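# Seat two steel shafts in the heater's hot hubs

## Task

Insert one steel shaft, tip end leading, into each of the heater's two hot hubs, pushing each down until its collar sits on the hub. A hub's bore lies beneath the centre of its orange gate. The green button works only on its first press, however light: that press opens both gates and turns on the green lamp, and the opening gates shove away anything lying on them or hovering just above them. Within a few seconds the hubs cool; once the lamp goes dark, each bore clamps whatever it holds and admits nothing new. So both shafts must be fully seated before the lamp goes out.

## Robot and tools

ROBOTS. Three i2rt Big YAM arms (arm1, arm2, arm3), each with a five-finger right hand. Feet in the scene frame (metres, quaternion w,x,y,z): arm1 at (+0.653, -0.011, +0.758) facing about -x (quat +0.002,0,0,+1); arm2 at (-0.373, +0.652, +0.724), quat (+0.862, +0.007, -0.002, -0.507); arm3 at (-0.377, -0.650, +0.728), quat (+0.867, +0.007, +0.005, +0.498). Each foot points along its own +x. Reach is roughly 1.07 m from the joint1 axis.

FRAME. One scene frame, metres, origin on the floor, +z up. The hand point sits 0.045 m in front of the palm; its local +z runs along the straight fingers, +y out of the palm, +x across the palm away from the thumb. Printed hand positions can be off, more so at long reach. hand_target is where the hand would be at the joint targets currently held.

JOINTS (absolute radians): joint1_rad -2.879..2.879 (base yaw, positive counter-clockwise seen from above); joint2_rad 0..3.141 (shoulder, 0 points upper arm back); joint3_rad 0..3.019 (elbow, 0 folded); joint4_rad -1.692..1.57 (hand pitch, positive lifts fingers); joint5_rad -1.57..1.57 (sideways, positive to arm's right); joint6_rad -2.094..2.094 (roll, positive clockwise seen from behind). Hand keys hand_little, hand_ring, hand_middle, hand_index, hand_thumb_bend run -1 (curled) to +1 (straight); hand_thumb_turn -1 (opposite fingers) to +1 (beside palm). hand_force_limit (-1..1, about 0 to 10 N fingertip, 15 N for thumb) and hand_speed (-0.96..1, full speed from +0.48) are settings, not motions. Start values: force limit 0, speed -0.8 (slow; thumb bend about 7 s).

TOOL move. Arguments arm1, arm2, arm3 (each optional, one object per arm) and cameras. An arm's object may hold: joints, a dict of absolute targets by key name; target, a list of 7 numbers [x, y, z, qw, qx, qy, qz] giving an absolute hand-point pose in the scene frame (metres, unit quaternion), reached along a straight line from hand_target; speed, top speed in m/s (0.002..4.3, default 0.25; rotation capped at twice that in rad/s); min_time_s (0.1..8 s), the shortest duration for that arm's joint motions. With target, joints may only hold hand keys. All parts of one call start together; hand paths in one call finish together. Paths ignore obstacles and other arms, and the hand can lag, deviate or overshoot, especially with the arm near full stretch. cameras lists names from arm1_cam_wrist, arm2_cam_wrist, arm3_cam_wrist, cam_corner, cam_corner_b, cam_high, or ["all"]; [] gives none. A move with no arm parts returns full state and all images.

TOOL wait: seconds (0..10) plus optional cameras; nothing new is commanded. TOOL zoom_image: camera and region [x0, y0, x1, y1] in pixels (top-left origin, at most 504 per side), from that camera's newest image. TOOL show_instructions: no arguments, shows reference pages. TOOL finished_scene: optional scene (1); final, so the shafts must already be seated and stay put.

RESULTS. The move line names arms that were commanded; "as last shown" marks others, whose status lines read "not commanded". Joint velocities are rad/s; "within noise" means at rest. hand_stopped_by gives six words for little, ring, middle, index, thumb_bend, thumb_turn: moving, target, force, stalled or fault. The *_load_n lines are fingertip forces in N, positive when pushed open; a lost grip shows as loads dropping near 0. Joint torques are in joint order, noisy, with offsets; numbers 3 and 4 wrap at ±28 N m. Status words: off_target (resting short of goal, not a stop), time_out (a stop; on_its_own shows the held target), not_followed, "joint command not followed" or "pose unreachable" (a safety check withheld the motion). A refused move or wait, or a stop during one, cancels the rest of the calls in that reply. MOTOR HOT appears near 85 °C; at 100 °C the arm goes limp (OVER-TEMPERATURE FAULT) for 30-60 s, after which resend keys marked limit_stop_at_motor_heat.

GRIPPING. A finger motor moves only when its target changes by at least 0.002, and stops at the target or when its load hits hand_force_limit, then locks. To grip harder, raise the limit and send a more-closed target; to release, send a more-open one. Use hand_speed -0.94 or slower for gentle grips. Thumb turned in (-1) with fingers wrapping holds objects about 0.035-0.065 m thick. A wrist bracket on the little-finger side can collide.

Wrist camera: upright, palm facing right, with joint6 near -1.3. The scene keeps running while you deliberate, holding the last command.

AVOID. Robots pressing on each other (including closing a hand on another robot's fingers) ends the task; collisions between arms are risky. Don't slam or hard-push fixed things, drop the shafts, release them while moving, or overload fingers. Large joint-only moves swing wide; stretched fast arms can overshoot by about 30 degrees. Loose objects may get nudged occasionally. Keep shafts and hands off the gates before pressing the button, and press it only when both shafts are ready to drop in quickly.

Each tool is called after "Request:" as name(argument=value, ...) on one line, values as JSON.

Reference images:

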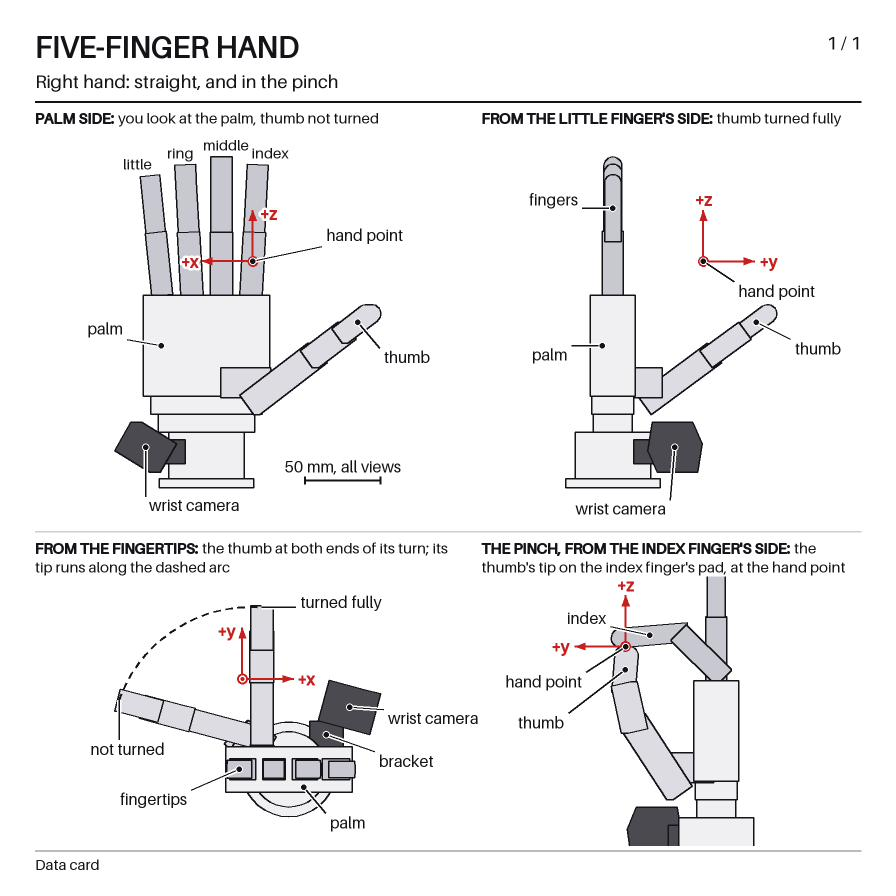

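## Session

Request:
move()

Scene clock: 0.00 s.
Joint torques (N m): no reading
Motor temperatures (°C): arm1=[27 26 25 23 27 24] | arm2=[25 30 27 25 31 27] | arm3=[21 27 27 26 21 24]
Heat: arm1: hottest joint1_rad 27 °C; arm2: hottest joint5_rad 31 °C; arm3: hottest joint2_rad 27 °C.
Joint velocities: within noise
arm1.joint_positions: joint1_rad=-0.392 joint2_rad=+0.614 joint3_rad=+1.410 joint4_rad=-1.275 joint5_rad=-0.205 joint6_rad=-1.509 hand_little=+1.000 hand_ring=+1.000 hand_middle=+1.000 hand_index=+1.000 hand_thumb_turn=+1.000 hand_thumb_bend=+1.000 hand_force_limit=+0.000 hand_speed=-0.800
arm1.joint_status: not commanded
arm1.hand_stopped_by: target,target,target,target,target,target
arm1.little_load_n: 0.0
arm1.ring_load_n: 0.0
arm1.middle_load_n: 0.0
arm1.index_load_n: 0.0
arm1.thumb_bend_load_n: 0.0
arm1.thumb_turn_load_n: 0.0
arm1.hand: x=+0.4312 y=+0.1010 z=+1.2770 quat_wxyz=(-0.524, +0.141, +0.840, +0.000) (m; scene frame)
arm1.hand_target: x=+0.4325 y=+0.1004 z=+1.2875 quat_wxyz=(-0.534, +0.138, +0.834, +0.002) (m; scene frame)
arm1.hand_status: not commanded
arm2.joint_positions: joint1_rad=+0.780 joint2_rad=+0.635 joint3_rad=+1.372 joint4_rad=-1.262 joint5_rad=+0.002 joint6_rad=-1.262 hand_little=+1.000 hand_ring=+1.000 hand_middle=+1.000 hand_index=+1.000 hand_thumb_turn=+1.000 hand_thumb_bend=+1.000 hand_force_limit=+0.000 hand_speed=-0.800
arm2.joint_status: not commanded
arm2.hand_stopped_by: target,target,target,target,target,target
arm2.little_load_n: 0.0
arm2.ring_load_n: 0.0
arm2.middle_load_n: 0.0
arm2.index_load_n: 0.0
arm2.thumb_bend_load_n: 0.0
arm2.thumb_turn_load_n: 0.0
arm2.hand: x=-0.1535 y=+0.5308 z=+1.2159 quat_wxyz=(-0.011, +0.826, -0.256, +0.502) (m; scene frame)
arm2.hand_target: x=-0.1540 y=+0.5308 z=+1.2291 quat_wxyz=(-0.011, +0.819, -0.253, +0.515) (m; scene frame)
arm2.hand_status: not commanded
arm3.joint_positions: joint1_rad=-0.554 joint2_rad=+0.647 joint3_rad=+1.316 joint4_rad=-1.621 joint5_rad=+0.234 joint6_rad=-1.443 hand_little=+1.000 hand_ring=+1.000 hand_middle=+1.000 hand_index=+1.000 hand_thumb_turn=+1.000 hand_thumb_bend=+1.000 hand_force_limit=+0.000 hand_speed=-0.800
arm3.joint_status: not commanded
arm3.hand_stopped_by: target,target,target,target,target,target
arm3.little_load_n: 0.0
arm3.ring_load_n: 0.0
arm3.middle_load_n: 0.0
arm3.index_load_n: 0.0
arm3.thumb_bend_load_n: 0.0
arm3.thumb_turn_load_n: 0.0
arm3.hand: x=-0.1696 y=-0.6600 z=+1.1489 quat_wxyz=(+0.009, +0.939, +0.134, +0.316) (m; scene frame)
arm3.hand_target: x=-0.1689 y=-0.6598 z=+1.1590 quat_wxyz=(+0.005, +0.936, +0.131, +0.328) (m; scene frame)
arm3.hand_status: not commanded
pictures: arm1_cam_wrist, arm2_cam_wrist, arm3_cam_wrist, cam_corner, cam_corner_b, cam_high
Images, in order (width x height): arm1_cam_wrist 896x504, arm2_cam_wrist 896x504, arm3_cam_wrist 896x504, cam_corner 896x504, cam_corner_b 896x504, cam_high 896x504.

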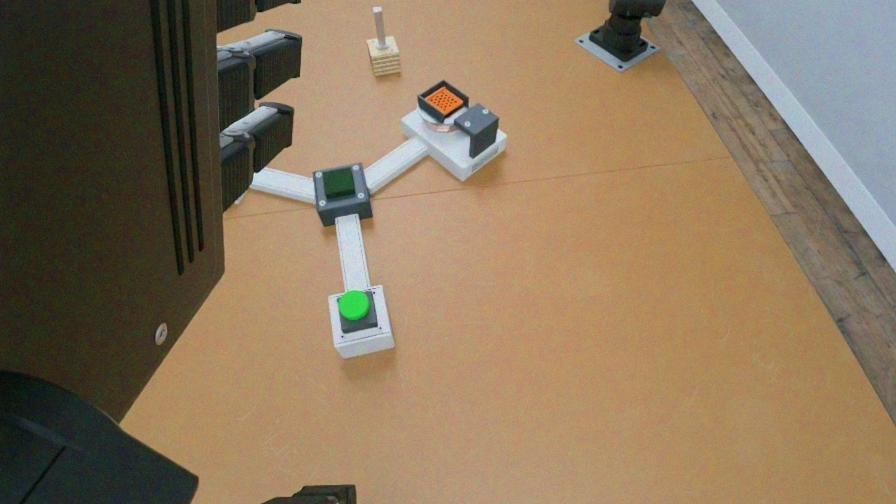

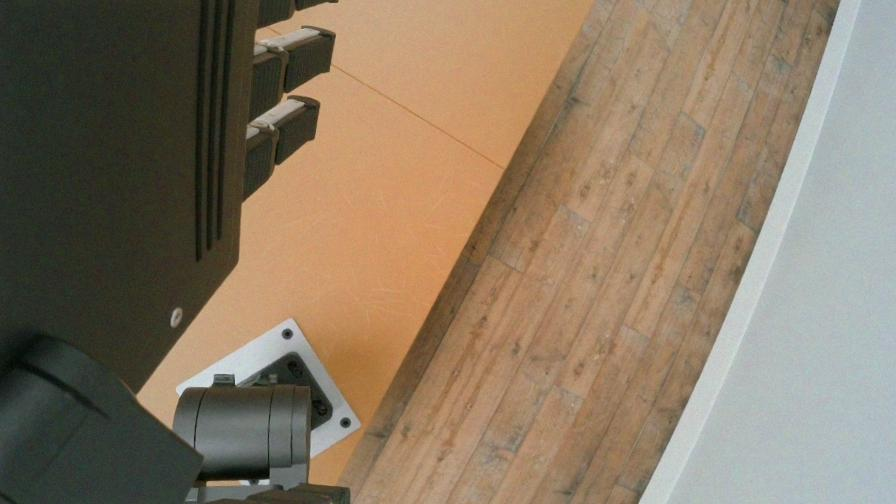

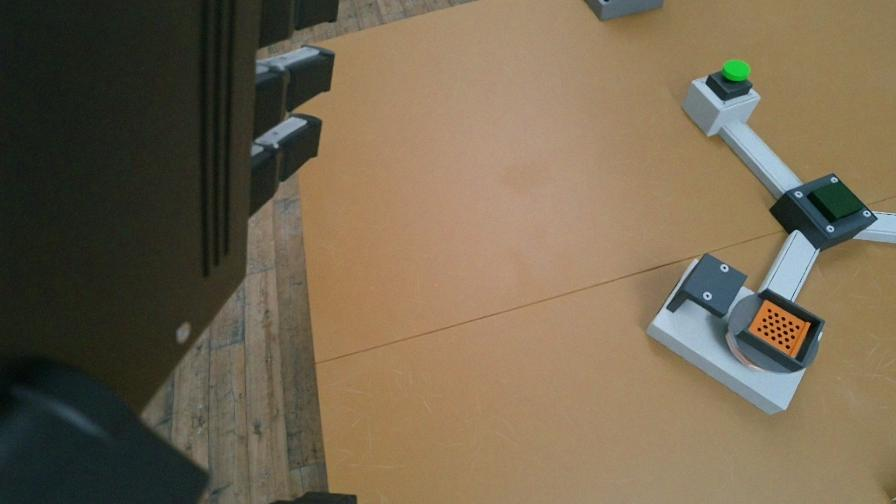

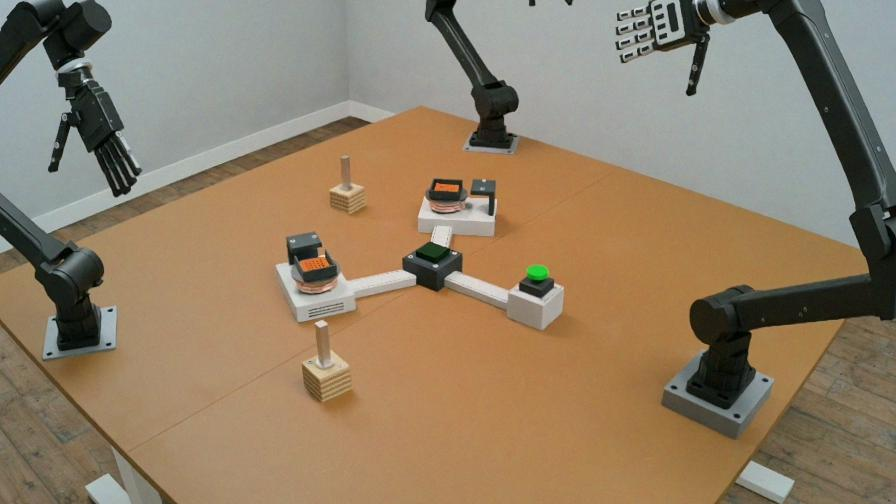

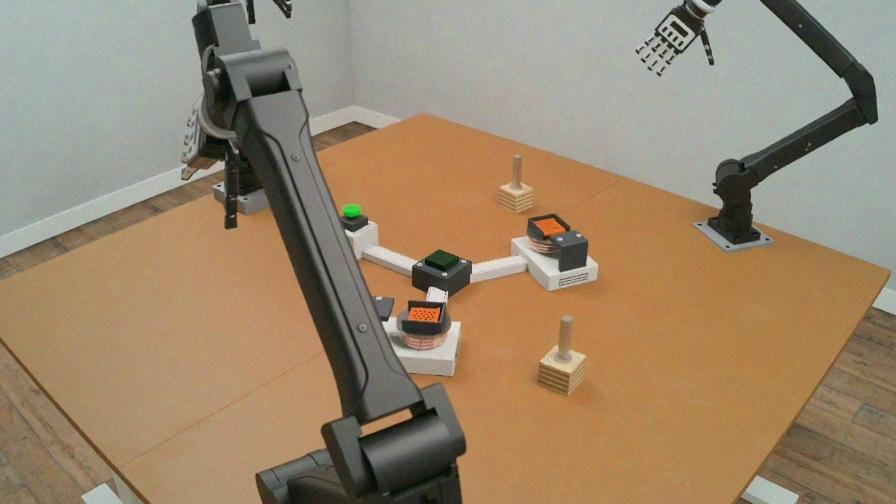

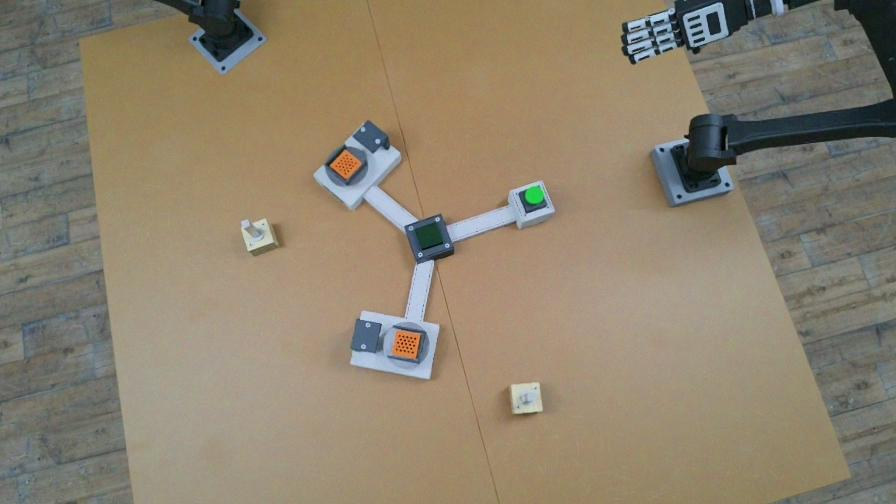

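Request:
zoom_image(camera="cam_corner", region=[260, 120, 600, 420])

Request:
zoom_image(camera="cam_corner", region=[270, 300, 380, 410])

Request:
zoom_image(camera="cam_corner_b", region=[330, 140, 610, 410])

Request:
zoom_image(camera="cam_high", region=[220, 100, 460, 400])

Request:
zoom_image(camera="cam_high", region=[380, 160, 580, 430])

Scaled by 1.482 from the camera's image (finer frame: 1280x720).

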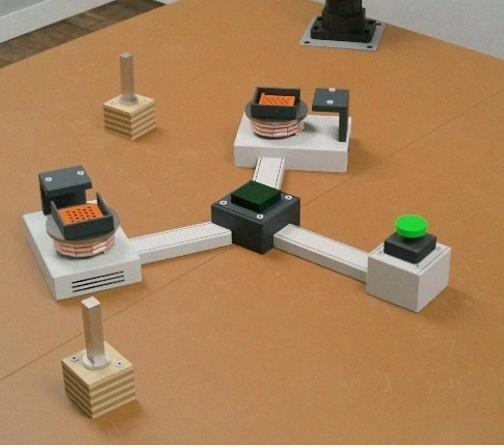

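Scaled by 4.582 from the camera's image (finer frame: 1280x720).

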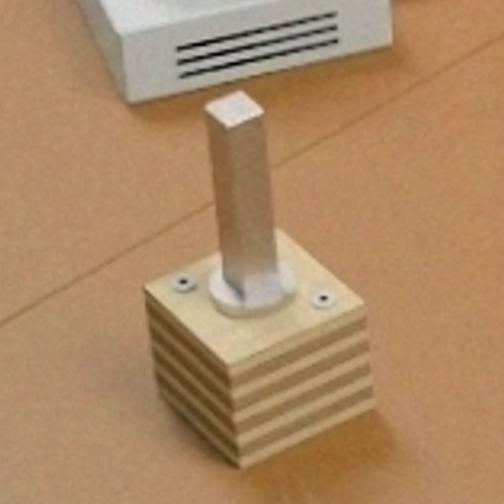

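Scaled by 1.800 from the camera's image (finer frame: 1280x720).

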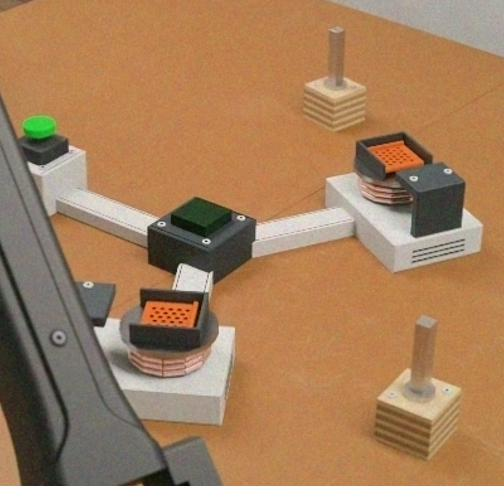

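Scaled by 1.680 from the camera's image (finer frame: 1280x720).

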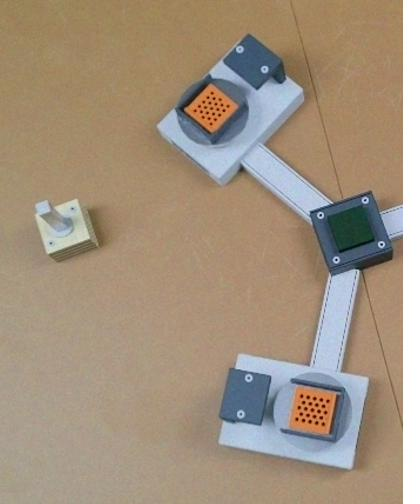

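Scaled by 1.867 from the camera's image (finer frame: 1280x720).

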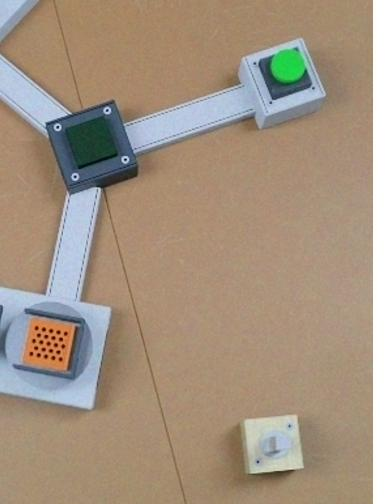

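Request:
move(arm2={"target": [-0.41, 0.30, 1.05, 0.3165, 0.6005, -0.6788, 0.2800]}, arm3={"target": [-0.036, -0.482, 1.05, -0.0958, 0.8827, 0.2055, 0.4116]}, cameras=["all"])

Scene clock: 9.63 s.
Joint torques (N m): arm1=[1.96 1.55 9.65 2.02 -0.14 -0.1] | arm2=[-0.21 -2.02 8.02 2.66 0.31 0.1] | arm3=[1.03 -3.43 8.57 2.18 0.1 0]
Motor temperatures (°C): arm1=[27 26 26 24 27 24] | arm2=[25 30 28 25 31 27] | arm3=[21 27 29 26 21 24]
Heat: arm1: hottest joint1_rad 27 °C; arm2: hottest joint5_rad 31 °C; arm3: hottest joint3_rad 29 °C.
move: arm2 done; arm3 done
Joint velocities: within noise
arm1: as last shown
arm2.joint_positions: joint1_rad=-0.309 joint2_rad=+0.786 joint3_rad=+0.991 joint4_rad=-0.945 joint5_rad=+0.245 joint6_rad=-1.385 hand_little=+1.000 hand_ring=+1.000 hand_middle=+1.000 hand_index=+1.000 hand_thumb_turn=+1.000 hand_thumb_bend=+1.000 hand_force_limit=+0.000 hand_speed=-0.800
arm2.joint_status: not commanded
arm2.hand_stopped_by: target,target,target,target,target,target
arm2.little_load_n: 0.0
arm2.ring_load_n: 0.0
arm2.middle_load_n: 0.0
arm2.index_load_n: 0.0
arm2.thumb_bend_load_n: 0.0
arm2.thumb_turn_load_n: 0.0
arm2.hand: x=-0.4082 y=+0.3029 z=+1.0454 quat_wxyz=(+0.310, +0.612, -0.676, +0.269)
arm2.hand_target: x=-0.4099 y=+0.3000 z=+1.0501 quat_wxyz=(+0.316, +0.601, -0.679, +0.280)
arm2.hand_status: done (0.006 m and 2.0 deg from the pose sent, 0.383 m and 72.5 deg at the start)
arm3.joint_positions: joint1_rad=-0.330 joint2_rad=+0.845 joint3_rad=+1.013 joint4_rad=-0.885 joint5_rad=+0.217 joint6_rad=-1.398 hand_little=+1.000 hand_ring=+1.000 hand_middle=+1.000 hand_index=+1.000 hand_thumb_turn=+1.000 hand_thumb_bend=+1.000 hand_force_limit=+0.000 hand_speed=-0.800
arm3.joint_status: not commanded
arm3.hand_stopped_by: target,target,target,target,target,target
arm3.little_load_n: 0.0
arm3.ring_load_n: 0.0
arm3.middle_load_n: 0.0
arm3.index_load_n: 0.0
arm3.thumb_bend_load_n: 0.0
arm3.thumb_turn_load_n: 0.0
arm3.hand: x=-0.0364 y=-0.4886 z=+1.0501 quat_wxyz=(-0.092, +0.887, +0.196, +0.408)
arm3.hand_target: x=-0.0361 y=-0.4820 z=+1.0501 quat_wxyz=(-0.096, +0.883, +0.206, +0.412)
arm3.hand_status: done (0.007 m and 1.3 deg from the pose sent, 0.244 m and 19.4 deg at the start)
pictures: arm1_cam_wrist, arm2_cam_wrist, arm3_cam_wrist, cam_corner, cam_corner_b, cam_high
Images, in order (width x height): arm1_cam_wrist 896x504, arm2_cam_wrist 896x504, arm3_cam_wrist 896x504, cam_corner 896x504, cam_corner_b 896x504, cam_high 896x504.

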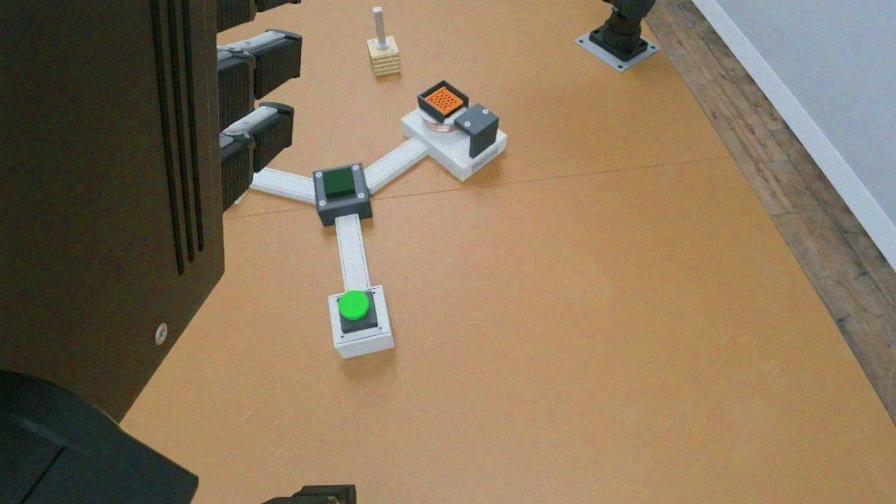

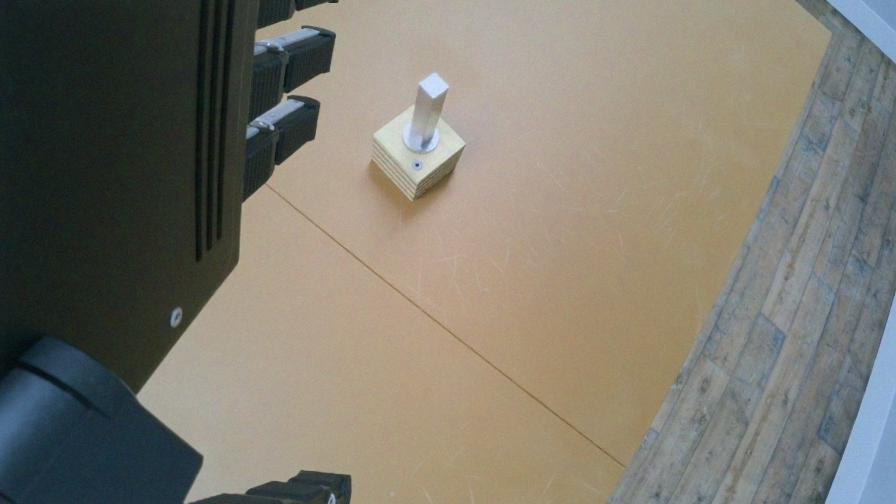

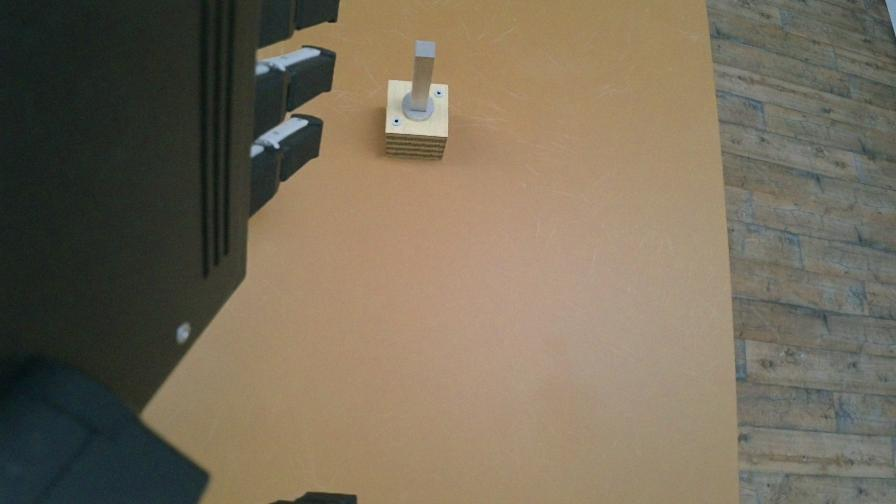

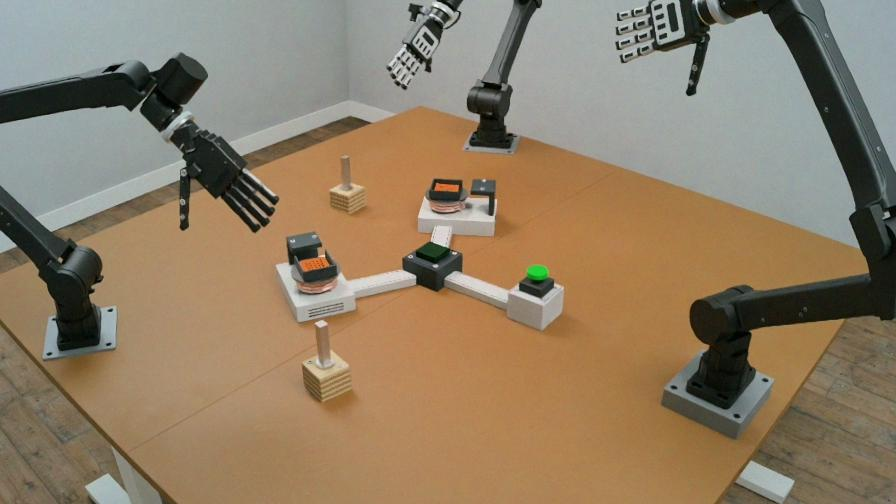

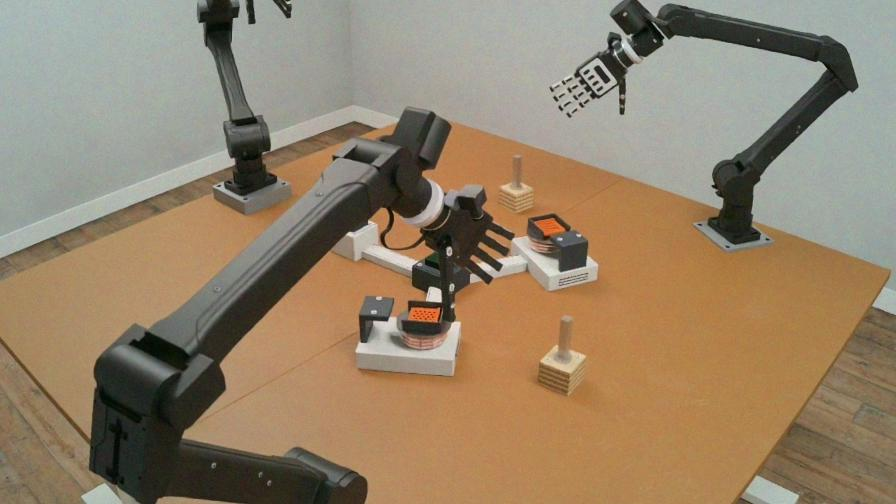

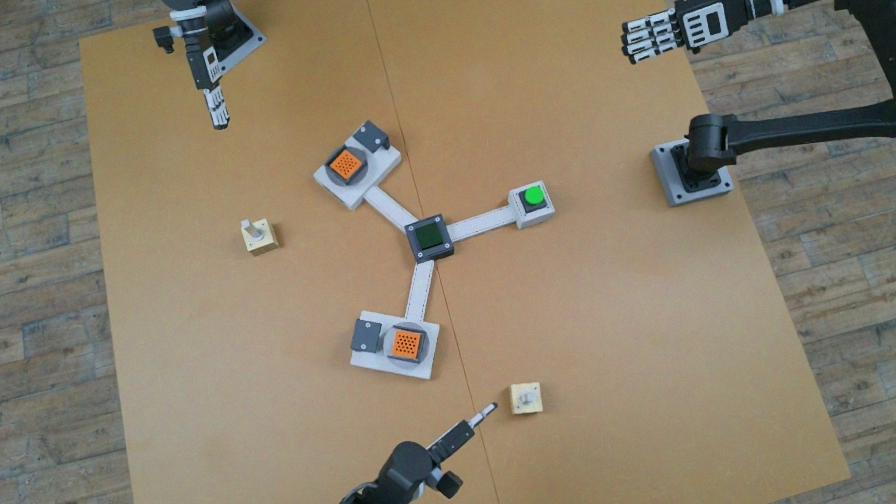

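Request:
zoom_image(camera="arm2_cam_wrist", region=[340, 50, 500, 220])

Request:
zoom_image(camera="arm3_cam_wrist", region=[350, 20, 500, 180])

Scaled by 2.965 from the camera's image (finer frame: 1280x720).

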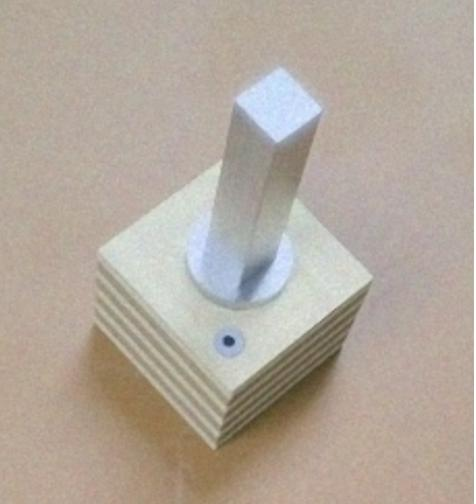

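Scaled by 3.150 from the camera's image (finer frame: 1280x720).

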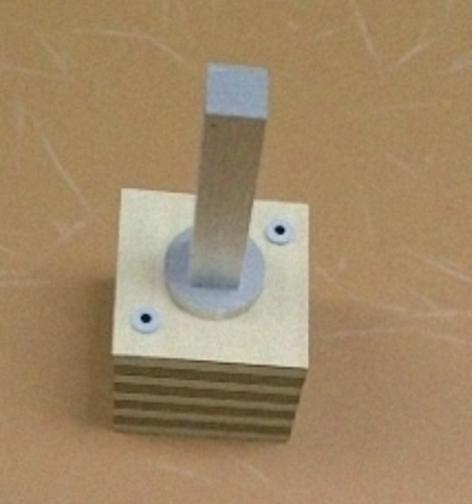

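Request:
move(arm2={"target": [-0.253, 0.40, 0.97, 0.2868, 0.7094, -0.4096, 0.4967]}, arm3={"target": [-0.225, -0.342, 0.97, -0.2997, 0.6984, 0.4280, 0.4891]}, cameras=["arm2_cam_wrist", "arm3_cam_wrist", "cam_high"])

Scene clock: 17.73 s.
Joint torques (N m): arm1=[1.96 1.61 9.65 2.02 -0.14 -0.09] | arm2=[0.73 2.78 8.34 2.96 0.32 -0.13] | arm3=[0.73 -1.49 9.03 2.45 0.22 -0.06]
Motor temperatures (°C): arm1=[27 27 27 24 27 24] | arm2=[25 30 29 25 31 27] | arm3=[21 27 29 26 21 24]
Heat: arm1: hottest joint1_rad 27 °C; arm2: hottest joint5_rad 31 °C; arm3: hottest joint3_rad 29 °C.
move: arm2 done; arm3 done
Joint velocities: within noise
arm1: as last shown
arm2.joint_positions: joint1_rad=+0.408 joint2_rad=+0.247 joint3_rad=+0.456 joint4_rad=-0.609 joint5_rad=+0.372 joint6_rad=-1.431 hand_little=+1.000 hand_ring=+1.000 hand_middle=+1.000 hand_index=+1.000 hand_thumb_turn=+1.000 hand_thumb_bend=+1.000 hand_force_limit=+0.000 hand_speed=-0.800
arm2.joint_status: not commanded
arm2.hand_stopped_by: target,target,target,target,target,target
arm2.little_load_n: 0.0
arm2.ring_load_n: 0.0
arm2.middle_load_n: 0.0
arm2.index_load_n: 0.0
arm2.thumb_bend_load_n: 0.0
arm2.thumb_turn_load_n: 0.0
arm2.hand: x=-0.2552 y=+0.4023 z=+0.9639 quat_wxyz=(+0.282, +0.715, -0.415, +0.487)
arm2.hand_target: x=-0.2532 y=+0.4003 z=+0.9700 quat_wxyz=(+0.287, +0.709, -0.410, +0.497)
arm2.hand_status: done (0.007 m and 1.5 deg from the pose sent, 0.198 m and 42.0 deg at the start)
arm3.joint_positions: joint1_rad=+0.443 joint2_rad=+0.552 joint3_rad=+0.495 joint4_rad=-0.332 joint5_rad=+0.373 joint6_rad=-1.435 hand_little=+1.000 hand_ring=+1.000 hand_middle=+1.000 hand_index=+1.000 hand_thumb_turn=+1.000 hand_thumb_bend=+1.000 hand_force_limit=+0.000 hand_speed=-0.800
arm3.joint_status: not commanded
arm3.hand_stopped_by: target,target,target,target,target,target
arm3.little_load_n: 0.0
arm3.ring_load_n: 0.0
arm3.middle_load_n: 0.0
arm3.index_load_n: 0.0
arm3.thumb_bend_load_n: 0.0
arm3.thumb_turn_load_n: 0.0
arm3.hand: x=-0.2235 y=-0.3450 z=+0.9681 quat_wxyz=(-0.297, +0.704, +0.425, +0.485)
arm3.hand_target: x=-0.2250 y=-0.3421 z=+0.9699 quat_wxyz=(-0.300, +0.699, +0.428, +0.489)
arm3.hand_status: done (0.004 m and 0.9 deg from the pose sent, 0.252 m and 43.0 deg at the start)
Images, in order (width x height): arm2_cam_wrist 896x504, arm3_cam_wrist 896x504, cam_high 896x504.

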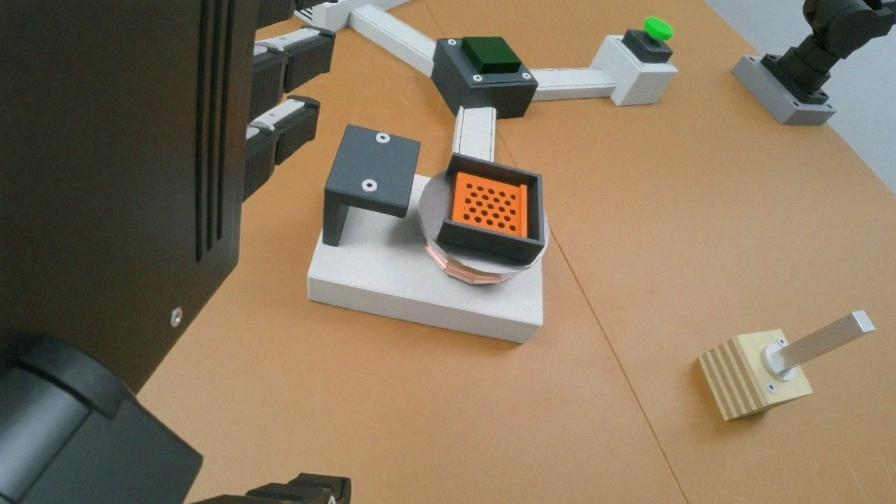

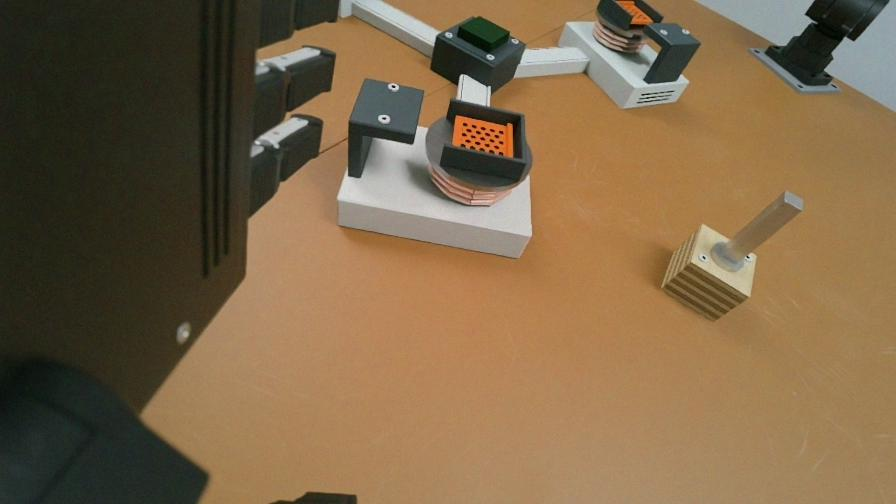

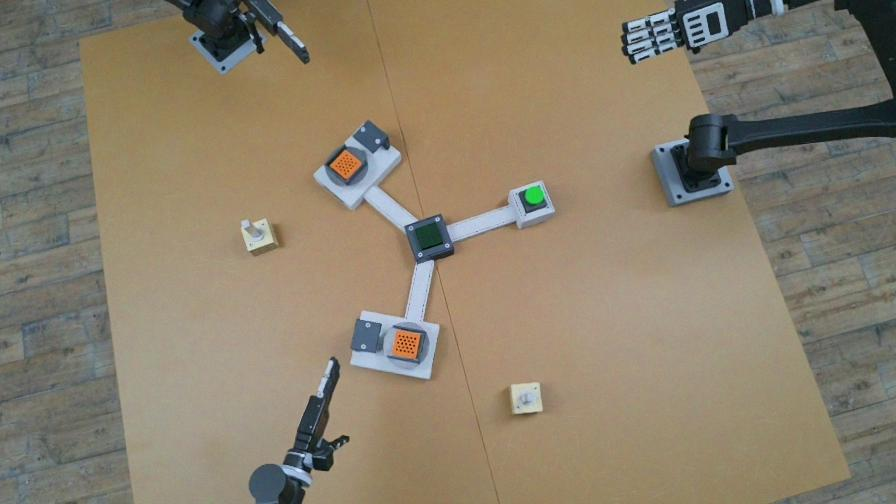

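Request:
zoom_image(camera="arm2_cam_wrist", region=[300, 90, 600, 350])

Request:
zoom_image(camera="arm3_cam_wrist", region=[320, 60, 560, 270])

Scaled by 1.680 from the camera's image (finer frame: 1280x720).

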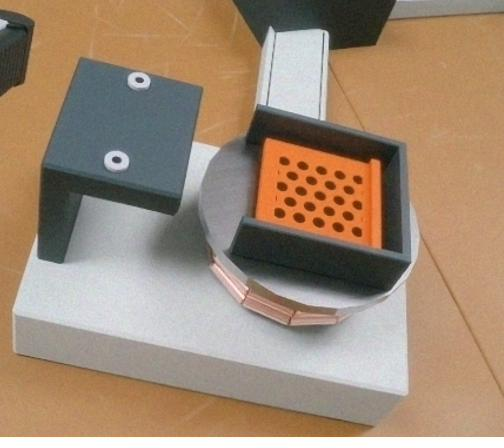

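Scaled by 2.100 from the camera's image (finer frame: 1280x720).

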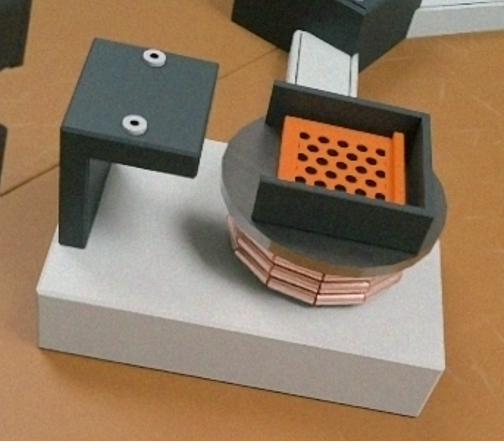

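Request:
move(arm2={"joints": {"joint1_rad": 0.308, "hand_thumb_turn": -1, "hand_speed": 0.0}}, cameras=["all"])

Scene clock: 61.47 s.
Joint torques (N m): arm1=[1.96 1.67 9.65 2.03 -0.14 -0.1] | arm2=[0.03 3.43 8.34 2.93 0.24 -0.13] | arm3=[0.09 -0.21 9.1 2.52 0.2 -0.07]
Motor temperatures (°C): arm1=[27 27 29 24 27 24] | arm2=[25 30 34 26 31 27] | arm3=[21 27 33 26 21 24]
Heat: arm1: hottest joint3_rad 29 °C; arm2: hottest joint3_rad 34 °C; arm3: hottest joint3_rad 33 °C.
move: arm2 done
Joint velocities: within noise
arm1, arm3: as last shown
arm2.joint_positions: joint1_rad=+0.311 joint2_rad=+0.247 joint3_rad=+0.456 joint4_rad=-0.609 joint5_rad=+0.374 joint6_rad=-1.432 hand_little=+1.000 hand_ring=+1.000 hand_middle=+1.000 hand_index=+1.000 hand_thumb_turn=-1.000 hand_thumb_bend=+1.000 hand_force_limit=+0.000 hand_speed=+0.000
arm2.joint_status: all done
arm2.hand_stopped_by: target,target,target,target,target,target
arm2.little_load_n: 0.0
arm2.ring_load_n: 0.0
arm2.middle_load_n: 0.0
arm2.index_load_n: 0.0
arm2.thumb_bend_load_n: 0.0
arm2.thumb_turn_load_n: 0.5
arm2.hand: x=-0.2801 y=+0.3916 z=+0.9637 quat_wxyz=(+0.306, +0.694, -0.449, +0.472)
arm2.hand_target: x=-0.2793 y=+0.3890 z=+0.9697 quat_wxyz=(+0.312, +0.688, -0.446, +0.481)
arm2.hand_status: not commanded
arm3.hand: x=-0.2235 y=-0.3450 z=+0.9682 quat_wxyz=(-0.297, +0.704, +0.425, +0.485)
pictures: arm1_cam_wrist, arm2_cam_wrist, arm3_cam_wrist, cam_corner, cam_corner_b, cam_high
Images, in order (width x height): arm1_cam_wrist 896x504, arm2_cam_wrist 896x504, arm3_cam_wrist 896x504, cam_corner 896x504, cam_corner_b 896x504, cam_high 896x504.

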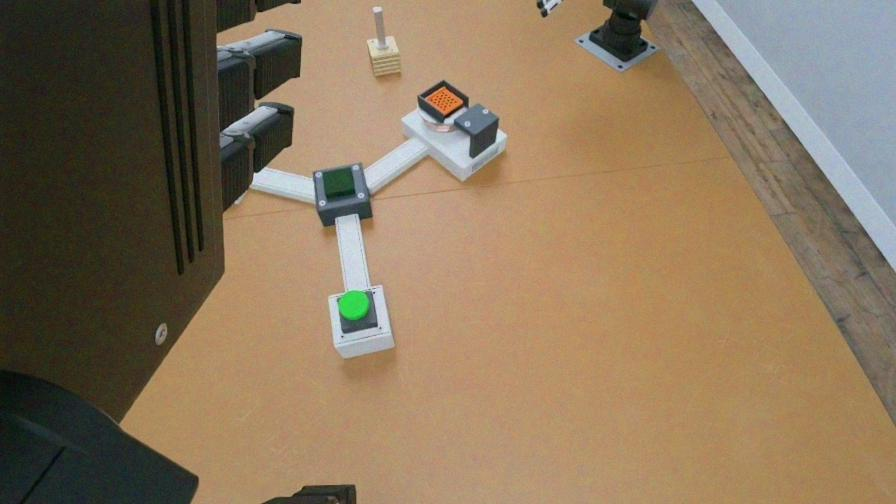

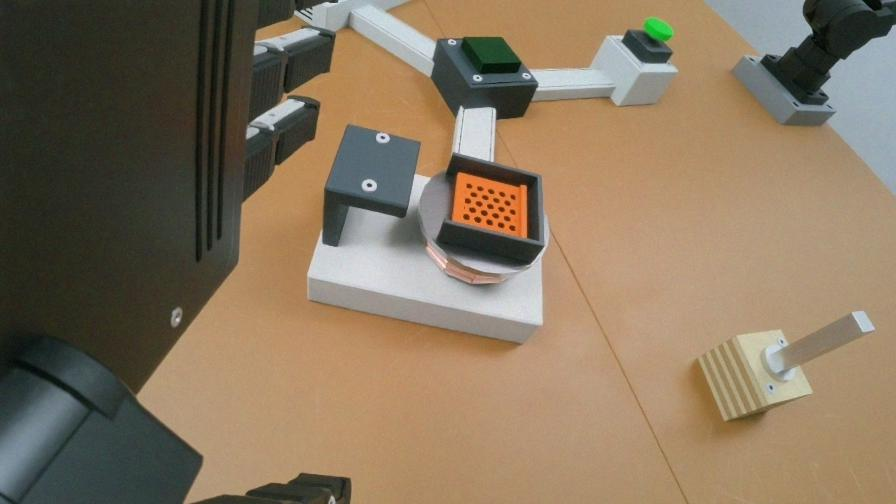

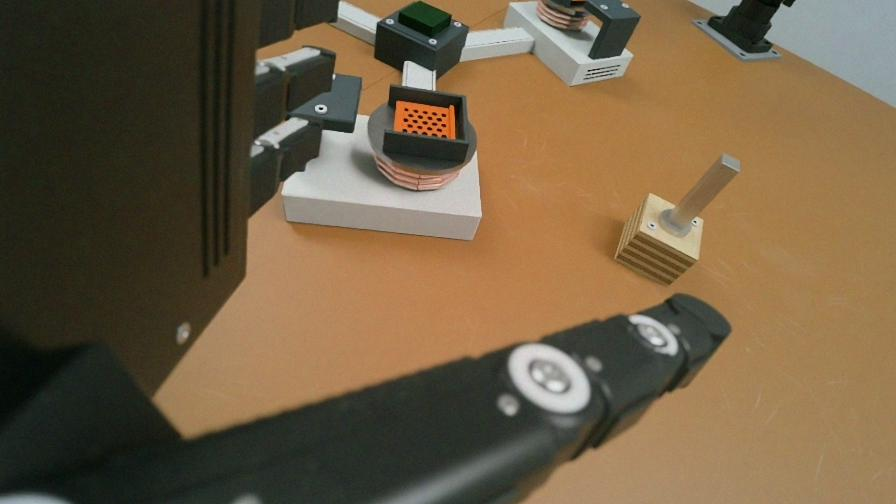

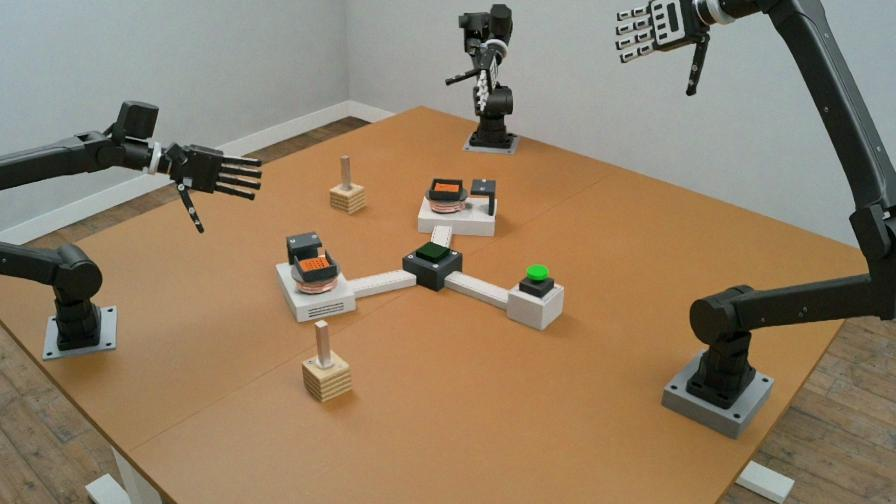

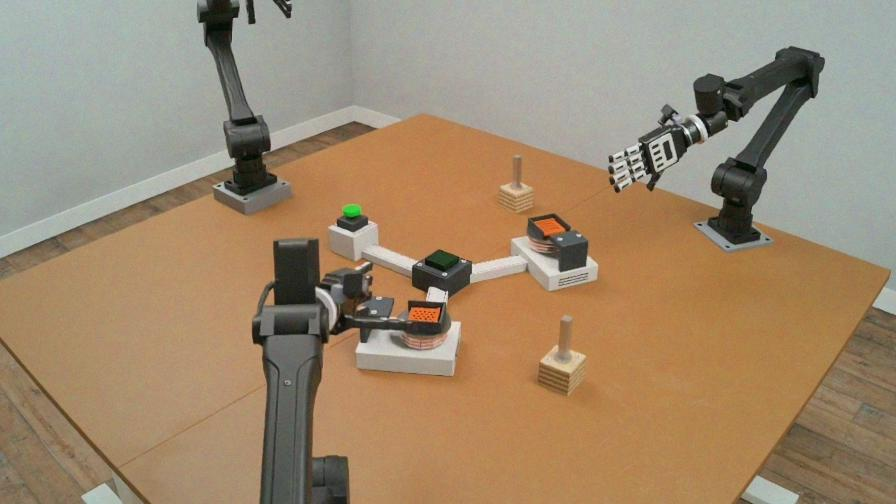

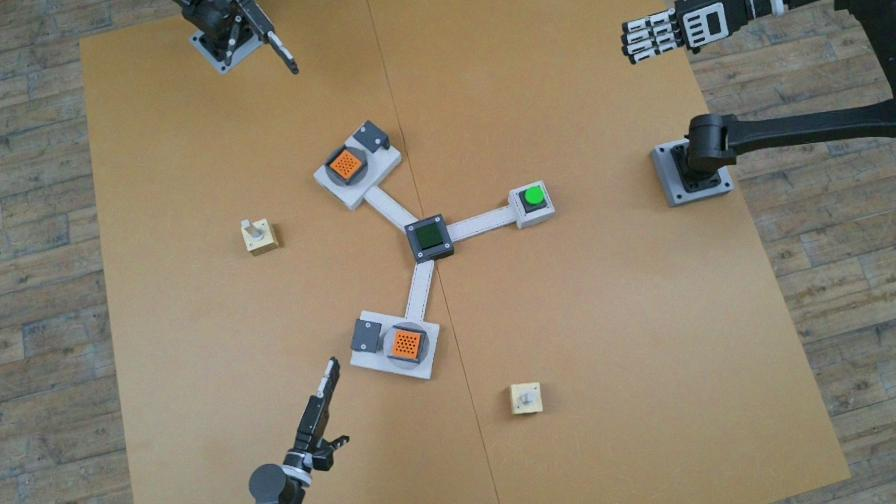

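Request:
move(arm2={"joints": {"hand_thumb_bend": 0.0, "hand_index": 0.0, "hand_speed": 0.0}}, cameras=["arm3_cam_wrist"])

Scene clock: 65.37 s.
Joint torques (N m): arm1=[1.9 1.61 9.65 2.02 -0.14 -0.09] | arm2=[0.56 3.25 8.23 3.07 0.25 -0.12] | arm3=[0.21 -0.91 9.17 2.54 0.19 -0.02]
Motor temperatures (°C): arm1=[27 27 29 24 27 24] | arm2=[25 30 35 26 31 27] | arm3=[21 27 33 26 21 24]
Heat: arm1: hottest joint3_rad 29 °C; arm2: hottest joint3_rad 35 °C; arm3: hottest joint3_rad 33 °C.
move: arm2 done
Joint velocities: within noise
arm1, arm3: as last shown
arm2.joint_positions: joint1_rad=+0.311 joint2_rad=+0.247 joint3_rad=+0.456 joint4_rad=-0.609 joint5_rad=+0.374 joint6_rad=-1.432 hand_little=+1.000 hand_ring=+1.000 hand_middle=+1.000 hand_index=+0.000 hand_thumb_turn=-1.000 hand_thumb_bend=+0.000 hand_force_limit=+0.000 hand_speed=+0.000
arm2.joint_status: all done
arm2.hand_stopped_by: target,target,target,target,target,target
arm2.little_load_n: 0.0
arm2.ring_load_n: 0.0
arm2.middle_load_n: 0.0
arm2.index_load_n: 0.0
arm2.thumb_bend_load_n: 0.0
arm2.thumb_turn_load_n: 0.0
arm2.hand: x=-0.2801 y=+0.3916 z=+0.9637 quat_wxyz=(+0.306, +0.694, -0.449, +0.472)
arm2.hand_target: x=-0.2793 y=+0.3890 z=+0.9697 quat_wxyz=(+0.312, +0.688, -0.446, +0.481)
arm2.hand_status: not commanded
arm3.ring_load_n: 0.5
Images, in order (width x height): arm3_cam_wrist 896x504.

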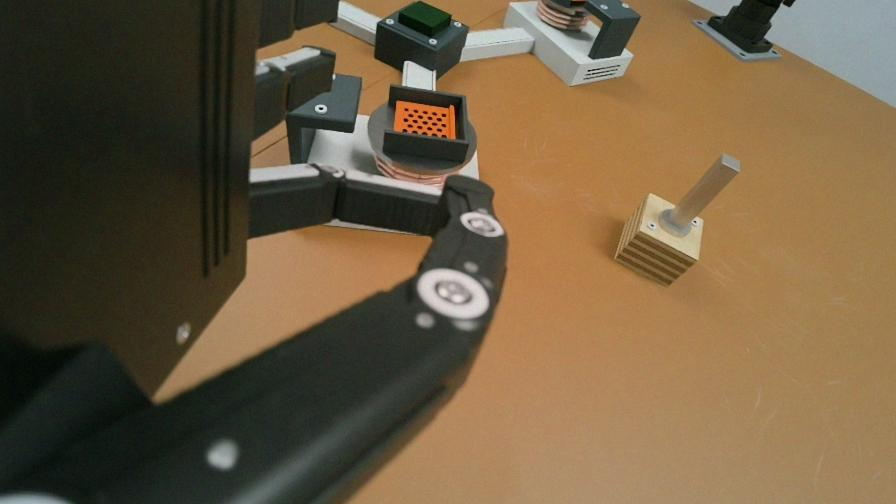

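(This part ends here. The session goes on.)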